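# Pull out the right-side yellow rod and turn it flat

## Task

Take the yellow rod closest to the right arm, draw it outward until it stops, rotate it by 90 degrees so its figures end up horizontal, and finish with neither arm in contact with the rod.

## Robot and tools

Robot: two six-joint arms, left_arm and right_arm. Each has a two-finger parallel gripper and a fisheye wrist camera (cam_left_wrist, cam_right_wrist, both 672x504). In the scene frame the origin is at table-top height midway between the arms, +x points out over the table, +z points up, and left_arm is on the +y side. Calibrated bases: left_arm at (-0.028, +0.289, +0.027) m, right_arm at (-0.040, -0.349, +0.007) m, both almost unrotated about z. A camera cable resting on the rod counts as that arm touching it.

Joint order, used in every row and every per-joint list: wrist pitch (joint4), shoulder (joint2), wrist yaw (joint5), wrist roll (joint6), elbow (joint3), waist (joint1). Stated ranges in rad: waist -2.618 to 3.054, shoulder 0.000 to 3.142, elbow 0.000 to 3.142, wrist pitch -1.571 to 1.571, wrist yaw -1.571 to 1.571, wrist roll -2.094 to 2.094. The true ends can differ from these by up to 0.059 rad either way.

A row is one flat list of 14 numbers, each in [-1, 1], covering both arms even when only one moves: left_arm's six joints in the order above, then its opening, then right_arm's six joints, then its opening. The joint numbers are offsets, not poses. They count from the Joint targets as they stood when the action or call began, not from the previous row, so sending the same offset again moves the joint further. Scale: 1.0 equals 2.224 rad for shoulder, elbow and waist, and 8.485 rad for wrist pitch, wrist yaw and wrist roll. For example, 0.1 rad at the elbow is about 0.045, and 0.1 rad at a wrist joint is about 0.0118. The opening is absolute: +1 is fully open and -1 is closed. Values in between send the fingers to that grip_measured reading. To keep a gripper as it is, resend its current command, because 0 is itself a command to half open.

execute_actions(actions, cameras): actions is a list of actions. Each action is a list of up to 15 rows, and each row lasts one 1/30 s step. An action always lasts 15 steps (0.5 s), and the last row repeats if you give fewer. If an offset would carry a joint more than 0.059 rad beyond its range, that action is rejected for both arms. If the first action is rejected, or any action is malformed, the whole call is rejected. Joints driven into a real end stop there, and the result may then say "joint sent to its limit". An empty actions list only reports state. cameras is a list of names: leave it out or use ["all"] for every camera, use [] for none.

move(target, speed, blend, opening_speed, blocking, cameras): target is one 14-number row or a list of up to 15 rows. Every row is an offset from the same current Joint targets, not from the row before it. speed (rad/s, 0.01 to 12.57, default 0.5) caps the joint with the longest travel and can be given once per target. blend (rad) rounds the corners of a multi-target path. opening_speed (at least 0.2 per s on the -1 to +1 scale) lets the fingers close gradually. With blocking=false the call returns early while the arm keeps moving. A move takes at least 0.5 s and is cut at 10 s. It does not avoid obstacles or the other arm. The result adds a "move:" line with done, off_target, moving, held or fault, plus limits=held if steps were withheld. done does not mean there is no contact.

wait(seconds 0 to 10) holds the last commands. stop() brakes a running move. zoom_image(camera, region=[x0, y0, x1, y1]) crops the latest image of a wrist camera, at most 504x504 px, with origin at top-left. read_manual(section="licences") returns licence text only. finished_scene(scene) ends the scene for good and takes this scene's number. Call it only once the rod is out, turned, and released.

Results: end_effector_position (m) and end_effector_quat_wxyz are given in each arm's own base frame. The position is the point between the finger pads, about 1 cm short of the tips. The fingers point along the gripper's +z axis and open along its y axis. Reported poses can be off by a few cm. Joint positions are in rad, followed by the finger gap in m (0.094 when open). Joint velocities are in rad/s and may read "within noise". Joint targets are the base for your next offsets. Tool commands shows the current opening commands. grip_measured is on the opening scale and can read up to about 2.7 mm wide when empty. Joint torques are in N m, with positive toward larger angles; numbers 2, 5 and 6 wrap at ±28. Action calls also list joint positions at some steps. "joint command not followed" means the clearance check altered targets. MOTOR HOT means a motor has reached 75 °C. OVER-TEMPERATURE FAULT folds that arm, and it stays idle for the rest of the scene.

Per step, each target stays within 0.339 rad of its measured angle (waist, shoulder, elbow) or 2.2 rad (wrist joints). Targets that would put the gripper more than 200 mm from where it is are scaled back, so large motions need several actions.

Avoid: fast contact and slams, pressing past a contact, letting the arms or grippers collide, and closing one gripper on the other's fingers. Also avoid dropping or releasing something still moving, and holding the arm stretched out or pushing where it cannot reach, which heats the motors. To stop pushing, command the targets back past the measured positions. Finish by opening the gripper and pulling clear so nothing touches the rod.

Each tool is called after "Call:" as name(argument=value, ...) on one line, values as JSON.

## Session

Call:
execute_actions(actions=[])

Scene clock: 0.00 s.
left_arm: end_effector_position=(+0.4007, +0.0076, +0.1253) grip_measured=+1.000 end_effector_quat_wxyz=(+0.625, -0.028, +0.778, +0.057) | right_arm: end_effector_position=(+0.3999, -0.0295, +0.1148) grip_measured=+1.000 end_effector_quat_wxyz=(+0.608, +0.063, +0.791, -0.024)
Joint names: [wrist pitch, shoulder, wrist yaw, wrist roll, elbow, waist]
Joint positions: left_arm=[0.966 1.539 -0.191 0.014 0.356 -0.068 0.094] | right_arm=[0.914 1.54 0.071 0.059 0.363 -0.045 0.094]
Joint velocities: within noise
Joint torques (N m): no reading
Heat: left arm: 47 °C; right arm: 43 °C.
Joint targets: left_arm=[0.959 1.536 -0.192 0.014 0.359 -0.068] | right_arm=[0.904 1.537 0.071 0.060 0.366 -0.045]
Tool commands: left_gripper/opening=+1.0 right_gripper/opening=+1.0

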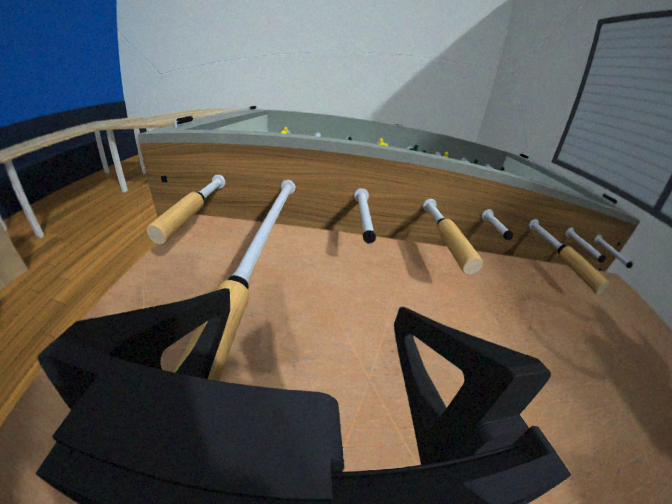

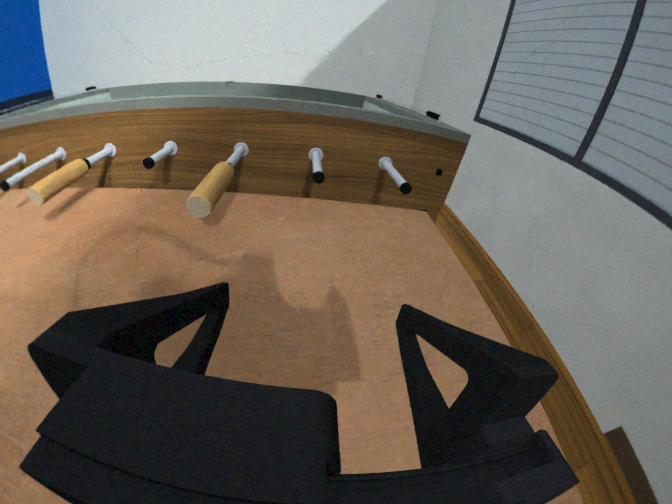

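Call:
zoom_image(camera="cam_left_wrist", region=[130, 90, 390, 285])

Call:
zoom_image(camera="cam_left_wrist", region=[370, 110, 630, 305])

Call:
zoom_image(camera="cam_right_wrist", region=[130, 70, 390, 265])

Scaled by 1.938 from the camera's 672x504 image, which has a finer 960x720 frame.

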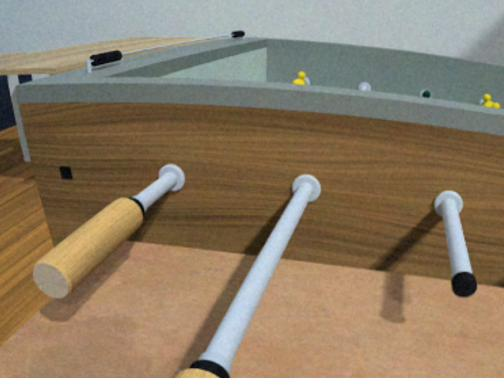

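Scaled by 1.938 from the camera's 672x504 image, which has a finer 960x720 frame.

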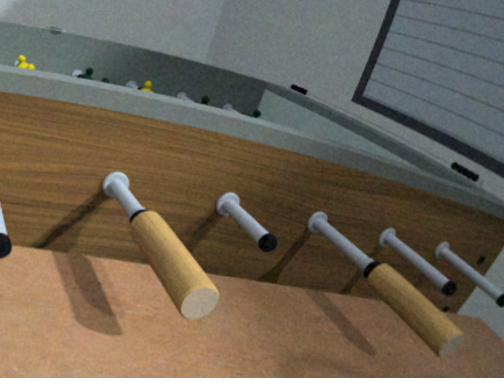

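Scaled by 1.938 from the camera's 672x504 image, which has a finer 960x720 frame.

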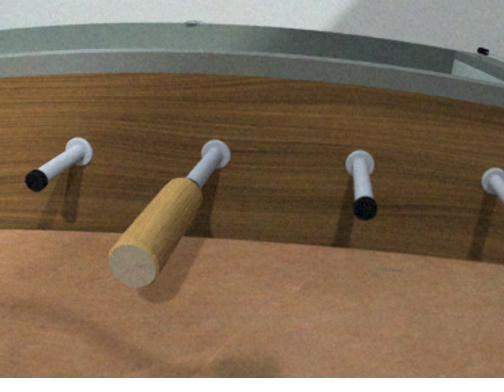

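Call:
move(target=[0,0,0,0,0,0,1,0.0717,0.3471,0.0324,-0.0071,0.1938,0.1612,1], cameras=["cam_right_wrist"])

Call:
zoom_image(camera="cam_right_wrist", region=[130, 70, 450, 310])

Scene clock: 68.43 s.
left_arm: end_effector_position=(+0.4007, +0.0076, +0.1253) grip_measured=+1.000 end_effector_quat_wxyz=(+0.625, -0.028, +0.778, +0.057) | right_arm: end_effector_position=(+0.4998, +0.0985, +0.0655) grip_measured=+1.000 end_effector_quat_wxyz=(+0.692, +0.008, +0.721, -0.015)
Joint names: [wrist pitch, shoulder, wrist yaw, wrist roll, elbow, waist]
Joint positions: left_arm=[0.966 1.539 -0.191 0.014 0.356 -0.068 0.094] | right_arm=[1.47 2.291 0.345 0.004 0.778 0.311 0.094]
Joint velocities: within noise
Joint torques (N m): left_arm=[1.84 -6.32 -0.04 0.02 5.33 -0.09] | right_arm=[2.1 -7.35 0.05 -0.03 5.03 0.27]
Heat: left arm: 46 °C; right arm: 44 °C.
Joint targets: left_arm=[0.959 1.536 -0.192 0.014 0.359 -0.068] | right_arm=[1.512 2.309 0.346 0.000 0.797 0.314]
move: off_target (right_arm); right_arm: the wrist pitch is farthest, 0.042 rad from its target
camera_calibration:
cam_right_wrist: T_world_to_cam=[[-0.0745637, -0.978793, 0.1908, 0.11189], [-0.440342, -0.139352, -0.88695, 0.324613], [0.894729, -0.150152, -0.420613, -0.287005], [0, 0, 0, 1]] pos_world=[0.408075, 0.111659, 0.145849]
Images, in order (width x height): cam_right_wrist 672x504.

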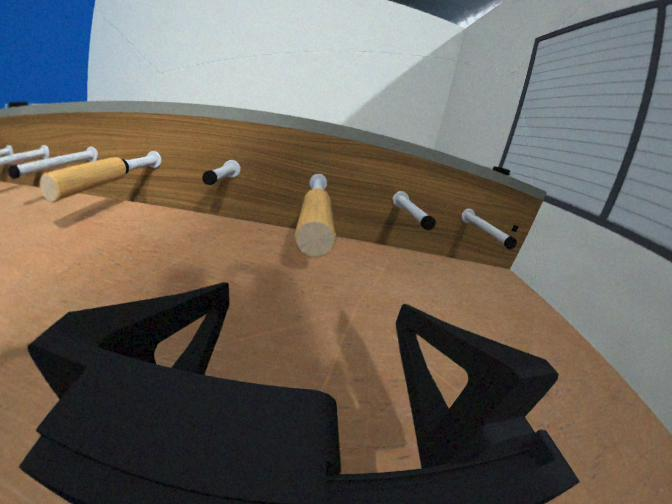

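Scaled by 1.575 from the camera's 672x504 image, which has a finer 960x720 frame.

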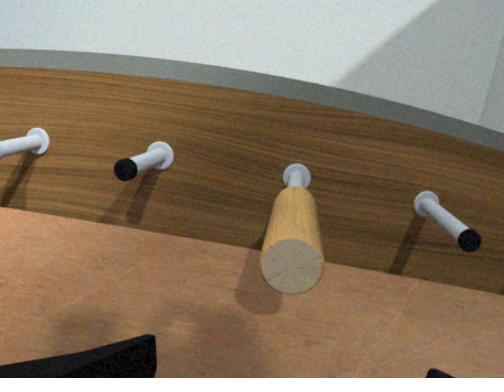

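Call:
move(target=[0,0,0,0,0,0,1,-0.0315,0.0823,-0.0101,0,0.2210,-0.0339,1], cameras=["cam_right_wrist"])

Scene clock: 88.13 s.
left_arm: end_effector_position=(+0.4007, +0.0076, +0.1253) grip_measured=+1.000 end_effector_quat_wxyz=(+0.625, -0.028, +0.778, +0.057) | right_arm: end_effector_position=(+0.6057, +0.1028, +0.0933) grip_measured=+1.000 end_effector_quat_wxyz=(+0.728, +0.018, +0.685, -0.004)
Joint names: [wrist pitch, shoulder, wrist yaw, wrist roll, elbow, waist]
Joint positions: left_arm=[0.966 1.539 -0.191 0.014 0.356 -0.068 0.094] | right_arm=[1.261 2.465 0.276 0.004 1.268 0.246 0.094]
Joint velocities: within noise
Joint torques (N m): left_arm=[1.83 -6.37 -0.04 0 5.3 -0.06] | right_arm=[1.59 -9.14 -0.14 -0.04 6.74 -0.64]
Heat: left arm: 46 °C; right arm: 46 °C.
Joint targets: left_arm=[0.959 1.536 -0.192 0.014 0.359 -0.068] | right_arm=[1.245 2.492 0.260 0.000 1.289 0.238]
move: done
camera_calibration:
cam_right_wrist: T_world_to_cam=[[-0.089307, -0.984018, 0.154053, 0.131504], [-0.345994, -0.114388, -0.931238, 0.340841], [0.933977, -0.136467, -0.330249, -0.403063], [0, 0, 0, 1]] pos_world=[0.506124, 0.113385, 0.164034]
Images, in order (width x height): cam_right_wrist 672x504.

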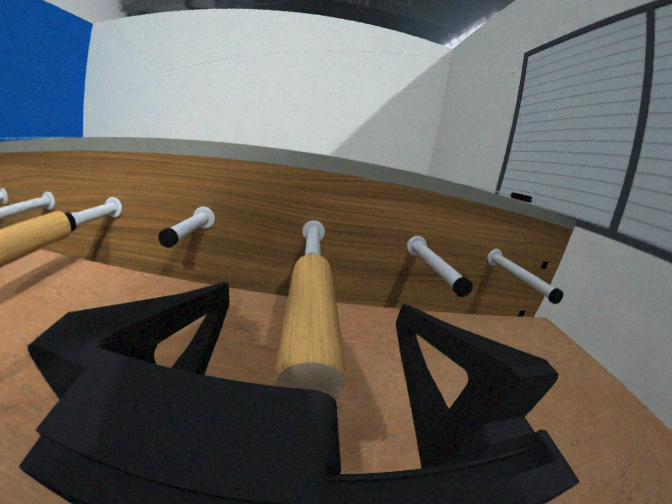

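Call:
move(target=[0,0,0,0,0,0,1,-0.0073,0.003,0,0,0,-0.002,1], cameras=["cam_right_wrist"])

Scene clock: 96.77 s.
left_arm: end_effector_position=(+0.4007, +0.0076, +0.1253) grip_measured=+1.000 end_effector_quat_wxyz=(+0.625, -0.028, +0.778, +0.057) | right_arm: end_effector_position=(+0.6062, +0.1001, +0.0727) grip_measured=+1.000 end_effector_quat_wxyz=(+0.704, +0.013, +0.710, -0.012)
Joint names: [wrist pitch, shoulder, wrist yaw, wrist roll, elbow, waist]
Joint positions: left_arm=[0.966 1.539 -0.191 0.014 0.356 -0.068 0.094] | right_arm=[1.199 2.474 0.276 0.004 1.268 0.241 0.094]
Joint velocities: within noise
Joint torques (N m): left_arm=[1.83 -6.32 -0.05 0.01 5.35 -0.03] | right_arm=[1.58 -9.39 -0.13 -0.04 6.72 -0.62]
Heat: left arm: 45 °C; right arm: 46 °C.
Joint targets: left_arm=[0.959 1.536 -0.192 0.014 0.359 -0.068] | right_arm=[1.183 2.499 0.260 0.000 1.289 0.234]
move: done
camera_calibration:
cam_right_wrist: T_world_to_cam=[[-0.0819007, -0.980817, 0.176893, 0.125681], [-0.410077, -0.128605, -0.902938, 0.359741], [0.908366, -0.146491, -0.391677, -0.389798], [0, 0, 0, 1]] pos_world=[0.511894, 0.112432, 0.149917]
Images, in order (width x height): cam_right_wrist 672x504.

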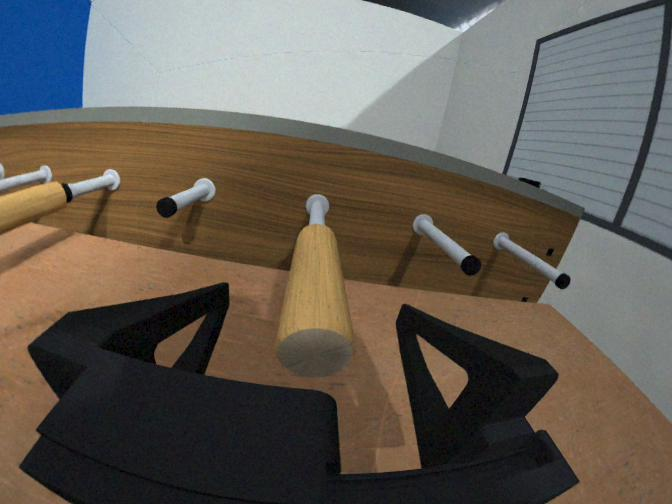

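Call:
move(target=[0,0,0,0,0,0,1,0,0,0,0,0,0,-1], opening_speed=1, cameras=["cam_right_wrist"])

Scene clock: 107.10 s.
left_arm: end_effector_position=(+0.4007, +0.0076, +0.1253) grip_measured=+1.000 end_effector_quat_wxyz=(+0.625, -0.028, +0.778, +0.057) | right_arm: end_effector_position=(+0.6062, +0.1004, +0.0725) grip_measured=-0.306 end_effector_quat_wxyz=(+0.704, +0.012, +0.710, -0.011)
Joint names: [wrist pitch, shoulder, wrist yaw, wrist roll, elbow, waist]
Joint positions: left_arm=[0.966 1.539 -0.191 0.014 0.356 -0.068 0.094] | right_arm=[1.198 2.474 0.274 0.004 1.268 0.241 0.033]
Joint velocities: within noise
Joint torques (N m): left_arm=[1.85 -6.35 -0.06 0.01 5.34 -0.03] | right_arm=[1.58 -9.37 -0.11 -0.04 6.72 -0.64]
Heat: left arm: 45 °C; right arm: 46 °C.
Joint targets: left_arm=[0.959 1.536 -0.192 0.014 0.359 -0.068] | right_arm=[1.183 2.499 0.260 0.000 1.289 0.234]
move: done
camera_calibration:
cam_right_wrist: T_world_to_cam=[[-0.0798912, -0.980943, 0.177109, 0.124846], [-0.410456, -0.129541, -0.902632, 0.35993], [0.908374, -0.144808, -0.392285, -0.38991], [0, 0, 0, 1]] pos_world=[0.511893, 0.11263, 0.149818]
Images, in order (width x height): cam_right_wrist 672x504.

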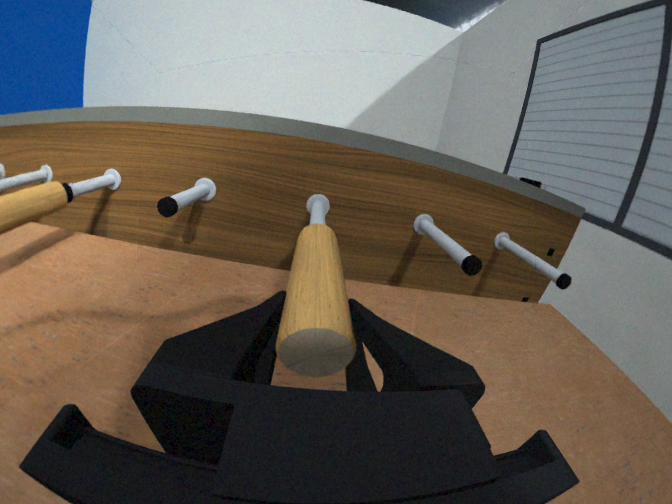

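Call:
move(target=[0,0,0,0,0,0,1,0,0,0,0.187,0,0,-1], speed=0.9, cameras=["cam_right_wrist"])

Scene clock: 115.80 s.
left_arm: end_effector_position=(+0.4007, +0.0076, +0.1253) grip_measured=+1.000 end_effector_quat_wxyz=(+0.625, -0.028, +0.778, +0.057) | right_arm: end_effector_position=(+0.6063, +0.1046, +0.0744) grip_measured=-0.306 end_effector_quat_wxyz=(+0.502, +0.503, +0.498, +0.498)
Joint names: [wrist pitch, shoulder, wrist yaw, wrist roll, elbow, waist]
Joint positions: left_arm=[0.966 1.539 -0.191 0.014 0.356 -0.068 0.094] | right_arm=[1.206 2.474 0.25 1.571 1.268 0.241 0.033]
Joint velocities: within noise
Joint torques (N m): left_arm=[1.83 -6.37 -0.04 0 5.3 -0.1] | right_arm=[1.52 -9.37 0.14 0.15 6.72 -0.62]
Heat: left arm: 45 °C; right arm: 46 °C.
Joint targets: left_arm=[0.959 1.536 -0.192 0.014 0.359 -0.068] | right_arm=[1.183 2.499 0.260 1.586 1.289 0.234]
move: done
camera_calibration:
cam_right_wrist: T_world_to_cam=[[-0.0511284, -0.177332, -0.982822, 0.113369], [-0.390238, 0.909417, -0.143786, 0.184872], [0.919293, 0.376183, -0.115699, -0.470331], [0, 0, 0, 1]] pos_world=[0.510312, 0.0289091, 0.0835866]
Images, in order (width x height): cam_right_wrist 672x504.

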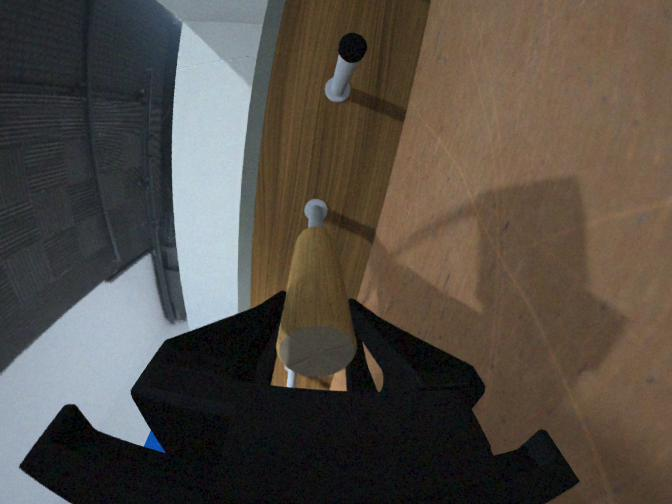

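Call:
move(target=[[0,0,0,0,0,0,1,0,0,0,0,0,0,-0.05],[0,0,0,0,0,0,1,0.0203,-0.0355,0.0033,0,-0.0872,0.0144,-0.05]], opening_speed=1, speed=0.3, cameras=["cam_right_wrist"])

Scene clock: 146.43 s.
left_arm: end_effector_position=(+0.4007, +0.0076, +0.1253) grip_measured=+1.000 end_effector_quat_wxyz=(+0.625, -0.028, +0.778, +0.057) | right_arm: end_effector_position=(+0.5744, +0.1014, +0.0674) grip_measured=-0.052 end_effector_quat_wxyz=(+0.503, +0.508, +0.489, +0.500)
Joint names: [wrist pitch, shoulder, wrist yaw, wrist roll, elbow, waist]
Joint positions: left_arm=[0.966 1.539 -0.191 0.014 0.356 -0.068 0.094] | right_arm=[1.331 2.44 0.278 1.585 1.115 0.257 0.045]
Joint velocities: within noise
Joint torques (N m): left_arm=[1.84 -6.31 -0.04 0 5.31 -0.05] | right_arm=[1.95 -12.18 0.15 0.02 3.04 0.8]
Heat: left arm: 45 °C; right arm: 44 °C.
Joint targets: left_arm=[0.959 1.536 -0.192 0.014 0.359 -0.068] | right_arm=[1.355 2.420 0.288 1.586 1.095 0.266]
move: done
camera_calibration:
cam_right_wrist: T_world_to_cam=[[-0.0470537, -0.161353, -0.985774, 0.100547], [-0.378671, 0.916089, -0.131872, 0.16617], [0.924335, 0.367079, -0.104205, -0.443261], [0, 0, 0, 1]] pos_world=[0.477377, 0.0267086, 0.0748399]
Images, in order (width x height): cam_right_wrist 672x504.

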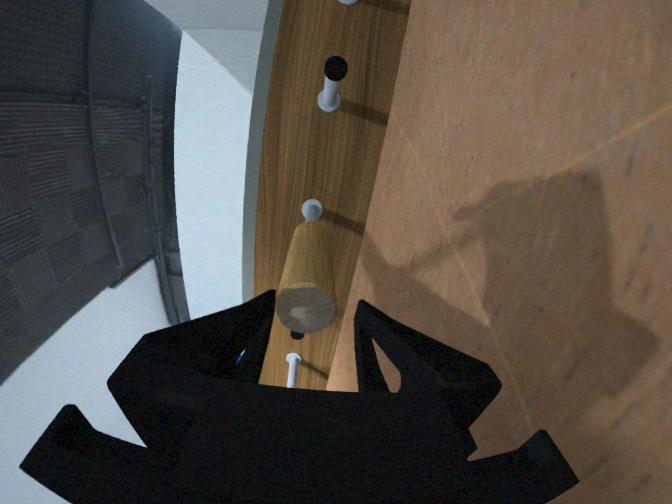

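Call:
move(target=[[0,0,0,0,0,0,1,0.0131,-0.0531,0.0036,0,-0.1030,0.0137,-0.05],[0,0,0,0,0,0,1,-0.1008,-0.3237,-0.008,-0.1692,-0.0427,-0.0072,-0.05],[0,0,0,0,0,0,1,-0.2402,0.0166,-0.0163,-0.1692,0.5665,-0.031,1]], speed=[0.3,0.8,0.8], cameras=["cam_right_wrist"])

Scene clock: 193.87 s.
left_arm: end_effector_position=(+0.4007, +0.0076, +0.1253) grip_measured=+1.000 end_effector_quat_wxyz=(+0.625, -0.028, +0.778, +0.057) | right_arm: end_effector_position=(+0.6374, +0.1042, +0.1508) grip_measured=+0.998 end_effector_quat_wxyz=(+0.391, +0.009, +0.920, -0.003)
Joint names: [wrist pitch, shoulder, wrist yaw, wrist roll, elbow, waist]
Joint positions: left_arm=[0.966 1.539 -0.191 0.014 0.356 -0.068 0.094] | right_arm=[-0.671 2.431 0.158 0.157 2.322 0.204 0.094]
Joint velocities: within noise
Joint torques (N m): left_arm=[1.84 -6.37 -0.05 0.01 5.33 -0.03] | right_arm=[1.32 -11 0.02 -0.06 9.7 -0.62]
Heat: left arm: 44 °C; right arm: 48 °C.
Joint targets: left_arm=[0.959 1.536 -0.192 0.014 0.359 -0.068] | right_arm=[-0.683 2.457 0.150 0.151 2.355 0.197]
move: done
camera_calibration:
cam_right_wrist: T_world_to_cam=[[0.0703528, -0.984489, 0.160722, 0.0242015], [-0.918094, -0.126909, -0.375496, 0.68777], [0.390069, -0.121141, -0.912782, 0.0194842], [0, 0, 0, 1]] pos_world=[0.622135, 0.113471, 0.27215]
Images, in order (width x height): cam_right_wrist 672x504.

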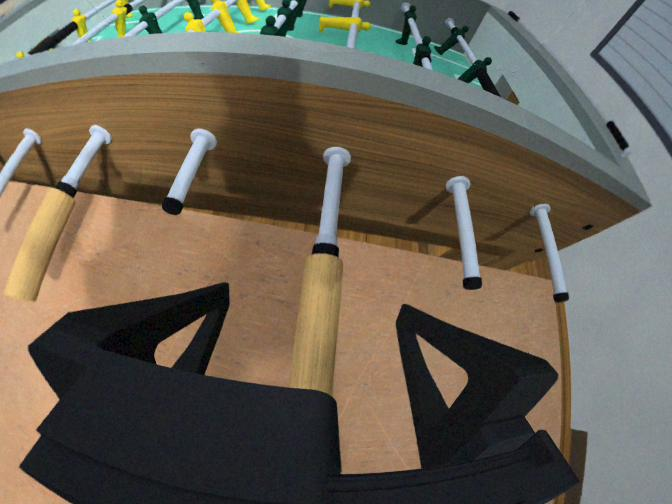

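Call:
move(target=[0,0,0,0,0,0,1,0.0351,0,0,0,-0.1281,0,1], cameras=["cam_right_wrist"])

Scene clock: 203.33 s.
left_arm: end_effector_position=(+0.4007, +0.0076, +0.1253) grip_measured=+1.000 end_effector_quat_wxyz=(+0.625, -0.028, +0.778, +0.057) | right_arm: end_effector_position=(+0.6451, +0.1059, +0.0953) grip_measured=+0.998 end_effector_quat_wxyz=(+0.407, +0.010, +0.913, +0.001)
Joint names: [wrist pitch, shoulder, wrist yaw, wrist roll, elbow, waist]
Joint positions: left_arm=[0.966 1.539 -0.191 0.014 0.356 -0.068 0.094] | right_arm=[-0.393 2.437 0.158 0.157 2.087 0.204 0.094]
Joint velocities: within noise
Joint torques (N m): left_arm=[1.85 -6.38 -0.04 0 5.31 -0.06] | right_arm=[1.54 -11.54 0.02 -0.06 6 -0.62]
Heat: left arm: 44 °C; right arm: 47 °C.
Joint targets: left_arm=[0.959 1.536 -0.192 0.014 0.359 -0.068] | right_arm=[-0.385 2.457 0.150 0.151 2.070 0.197]
move: done
camera_calibration:
cam_right_wrist: T_world_to_cam=[[0.0650756, -0.985672, 0.155616, 0.0382961], [-0.904149, -0.124227, -0.408757, 0.668055], [0.422232, -0.1141, -0.899278, -0.0568594], [0, 0, 0, 1]] pos_world=[0.625537, 0.11425, 0.21598]
Images, in order (width x height): cam_right_wrist 672x504.

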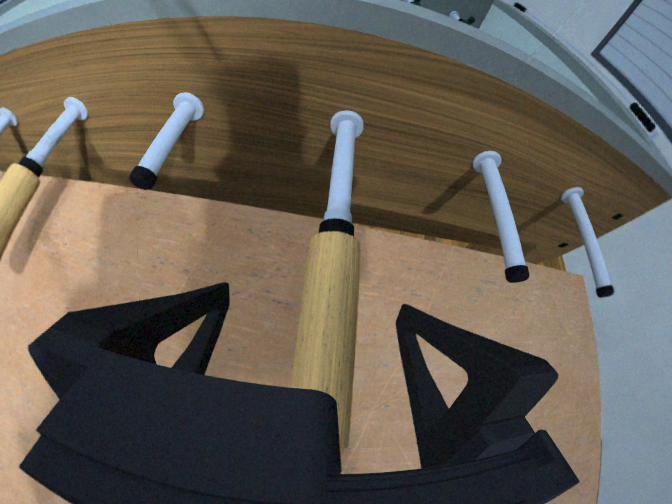

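Call:
move(target=[[0,0,0,0,0,0,1,-0.0047,0,0,0,-0.0115,-0.0015,1],[0,0,0,0,0,0,1,-0.0047,0,0,0,-0.0115,-0.0015,-1]], opening_speed=1, cameras=["cam_right_wrist"])

Scene clock: 214.27 s.
left_arm: end_effector_position=(+0.4007, +0.0076, +0.1253) grip_measured=+1.000 end_effector_quat_wxyz=(+0.625, -0.028, +0.778, +0.057) | right_arm: end_effector_position=(+0.6370, +0.1025, +0.0813) grip_measured=-0.310 end_effector_quat_wxyz=(+0.386, +0.009, +0.922, -0.003)
Joint names: [wrist pitch, shoulder, wrist yaw, wrist roll, elbow, waist]
Joint positions: left_arm=[0.966 1.539 -0.191 0.014 0.356 -0.068 0.094] | right_arm=[-0.417 2.437 0.155 0.156 2.065 0.201 0.032]
Joint velocities: within noise
Joint torques (N m): left_arm=[1.83 -6.34 -0.04 0.01 5.34 -0.03] | right_arm=[1.33 -11.49 0.06 -0.05 5.71 -0.59]
Heat: left arm: 44 °C; right arm: 47 °C.
Joint targets: left_arm=[0.959 1.536 -0.192 0.014 0.359 -0.068] | right_arm=[-0.425 2.457 0.150 0.151 2.044 0.194]
move: done
camera_calibration:
cam_right_wrist: T_world_to_cam=[[0.0718553, -0.98443, 0.160421, 0.0327442], [-0.922034, -0.126898, -0.36572, 0.662725], [0.380382, -0.121635, -0.916796, -0.0374955], [0, 0, 0, 1]] pos_world=[0.622964, 0.111772, 0.202743]
Images, in order (width x height): cam_right_wrist 672x504.

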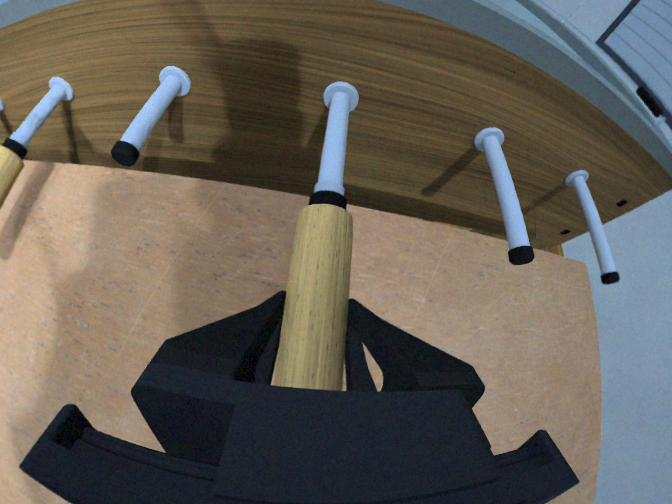

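Call:
move(target=[[0,0,0,0,0,0,1,0.0231,-0.1141,0.0022,0.0021,-0.1785,0.0131,-1],[0,0,0,0,0,0,1,0.0370,-0.2076,0.0050,0.0049,-0.3247,0.0285,-1],[0,0,0,0,0,0,1,0.0457,-0.2959,0.0088,0.0087,-0.4463,0.0488,-1]], speed=0.35, cameras=["cam_right_wrist"])

Scene clock: 239.10 s.
left_arm: end_effector_position=(+0.4007, +0.0076, +0.1253) grip_measured=+1.000 end_effector_quat_wxyz=(+0.625, -0.028, +0.778, +0.057) | right_arm: end_effector_position=(+0.5045, +0.1021, +0.0816) grip_measured=-0.310 end_effector_quat_wxyz=(+0.443, +0.014, +0.896, +0.012)
Joint names: [wrist pitch, shoulder, wrist yaw, wrist roll, elbow, waist]
Joint positions: left_arm=[0.966 1.539 -0.191 0.014 0.356 -0.068 0.094] | right_arm=[0.133 1.91 0.203 0.199 1.109 0.268 0.032]
Joint velocities: within noise
Joint torques (N m): left_arm=[1.83 -6.35 -0.05 0.01 5.35 -0.03] | right_arm=[0.05 -17.87 0.35 0.28 2.35 3.1]
Heat: left arm: 44 °C; right arm: 49 °C.
Joint targets: left_arm=[0.959 1.536 -0.192 0.014 0.359 -0.068] | right_arm=[-0.037 1.799 0.225 0.225 1.051 0.302]
move: off_target (right_arm); right_arm: the wrist pitch is farthest, 0.170 rad from its target
camera_calibration:
cam_right_wrist: T_world_to_cam=[[0.0551571, -0.98877, 0.138892, 0.0525093], [-0.868514, -0.116137, -0.481867, 0.521965], [0.492586, -0.0940516, -0.865166, -0.0504954], [0, 0, 0, 1]] pos_world=[0.475311, 0.10779, 0.200538]
Images, in order (width x height): cam_right_wrist 672x504.

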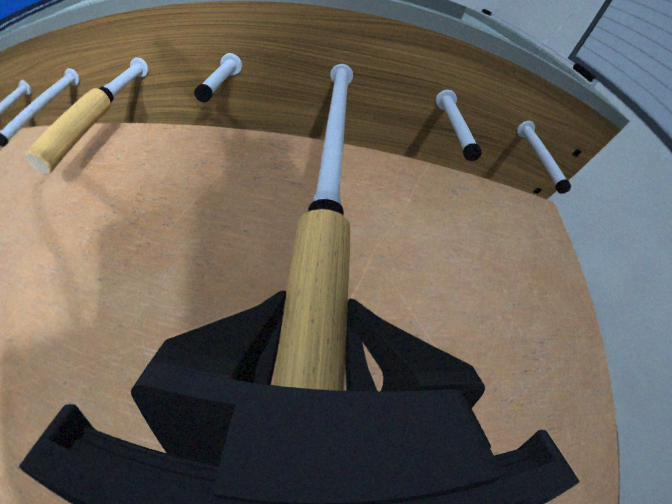

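Call:
move(target=[0,0,0,0,0,0,1,0.0012,-0.0300,0.0016,0.0016,-0.035,0.008,-1], speed=0.2, cameras=[])

Scene clock: 246.30 s.
left_arm: end_effector_position=(+0.4007, +0.0076, +0.1253) grip_measured=+1.000 end_effector_quat_wxyz=(+0.625, -0.028, +0.778, +0.057) | right_arm: end_effector_position=(+0.5032, +0.1018, +0.0855) grip_measured=-0.310 end_effector_quat_wxyz=(+0.465, +0.019, +0.885, +0.020)
Joint names: [wrist pitch, shoulder, wrist yaw, wrist roll, elbow, waist]
Joint positions: left_arm=[0.966 1.539 -0.191 0.014 0.356 -0.068 0.094] | right_arm=[0.222 1.894 0.203 0.206 1.056 0.268 0.032]
Joint velocities: within noise
Joint torques (N m): left_arm=[1.84 -6.38 -0.05 0.02 5.34 -0.03] | right_arm=[-0.62 -21.87 0.5 0.38 0.54 4.7]
Heat: left arm: 44 °C; right arm: 52 °C.
Joint targets: left_arm=[0.959 1.536 -0.192 0.014 0.359 -0.068] | right_arm=[-0.027 1.732 0.238 0.238 0.974 0.320]
move: off_target (right_arm); right_arm: the wrist pitch is farthest, 0.249 rad from its target
No camera images: "cameras" was empty.

Call:
move(target=[[0,0,0,0,0,0,1,-0.0068,0.089,-0.0041,-0.0041,0.1106,-0.022,-1],[0,0,0,0,0,0,1,-0.0068,0.089,-0.0041,-0.0041,0.1106,-0.022,0.3],[0,0,0,0,0,0,1,-0.0492,0.089,-0.0041,-0.0041,0.2725,-0.022,0.3]], speed=0.5, opening_speed=1.5, cameras=["cam_right_wrist"])

Scene clock: 262.13 s.
left_arm: end_effector_position=(+0.4007, +0.0076, +0.1253) grip_measured=+1.000 end_effector_quat_wxyz=(+0.625, -0.028, +0.778, +0.057) | right_arm: end_effector_position=(+0.5224, +0.1074, +0.1543) grip_measured=+0.298 end_effector_quat_wxyz=(+0.381, +0.009, +0.924, -0.004)
Joint names: [wrist pitch, shoulder, wrist yaw, wrist roll, elbow, waist]
Joint positions: left_arm=[0.966 1.539 -0.191 0.014 0.356 -0.068 0.094] | right_arm=[-0.433 1.932 0.201 0.206 1.556 0.268 0.061]
Joint velocities: within noise
Joint torques (N m): left_arm=[1.84 -6.35 -0.05 0.01 5.37 -0.05] | right_arm=[1.27 -9.58 0.16 -0.02 8.95 0.32]
Heat: left arm: 43 °C; right arm: 58 °C.
Joint targets: left_arm=[0.959 1.536 -0.192 0.014 0.359 -0.068] | right_arm=[-0.444 1.930 0.203 0.203 1.580 0.271]
move: done; target 2's new numbers were sent with right_arm's wrist pitch 0.079 rad from that target
camera_calibration:
cam_right_wrist: T_world_to_cam=[[0.0730224, -0.984295, 0.160721, 0.0334877], [-0.925914, -0.126791, -0.355818, 0.584898], [0.370608, -0.122831, -0.920631, 0.0794008], [0, 0, 0, 1]] pos_world=[0.509694, 0.116875, 0.275834]
Images, in order (width x height): cam_right_wrist 672x504.

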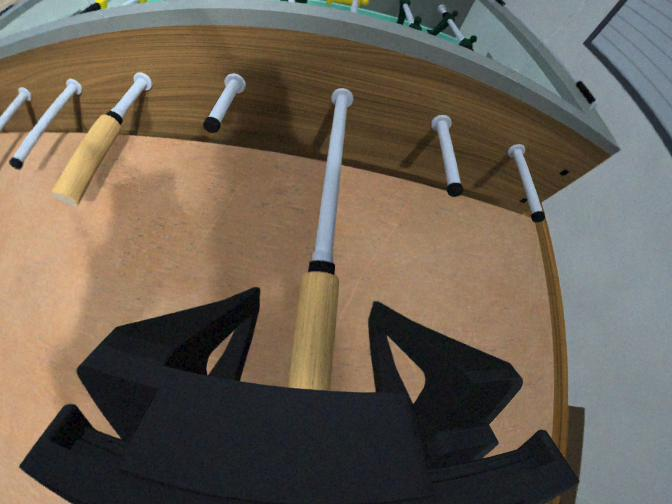

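Call:
zoom_image(camera="cam_right_wrist", region=[260, 0, 500, 180])

Call:
finished_scene(scene=1)

Scaled by 2.100 from the camera's 672x504 image, which has a finer 960x720 frame.

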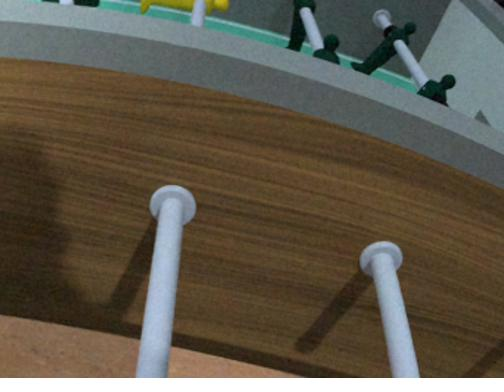

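The scene is finished: the task was done.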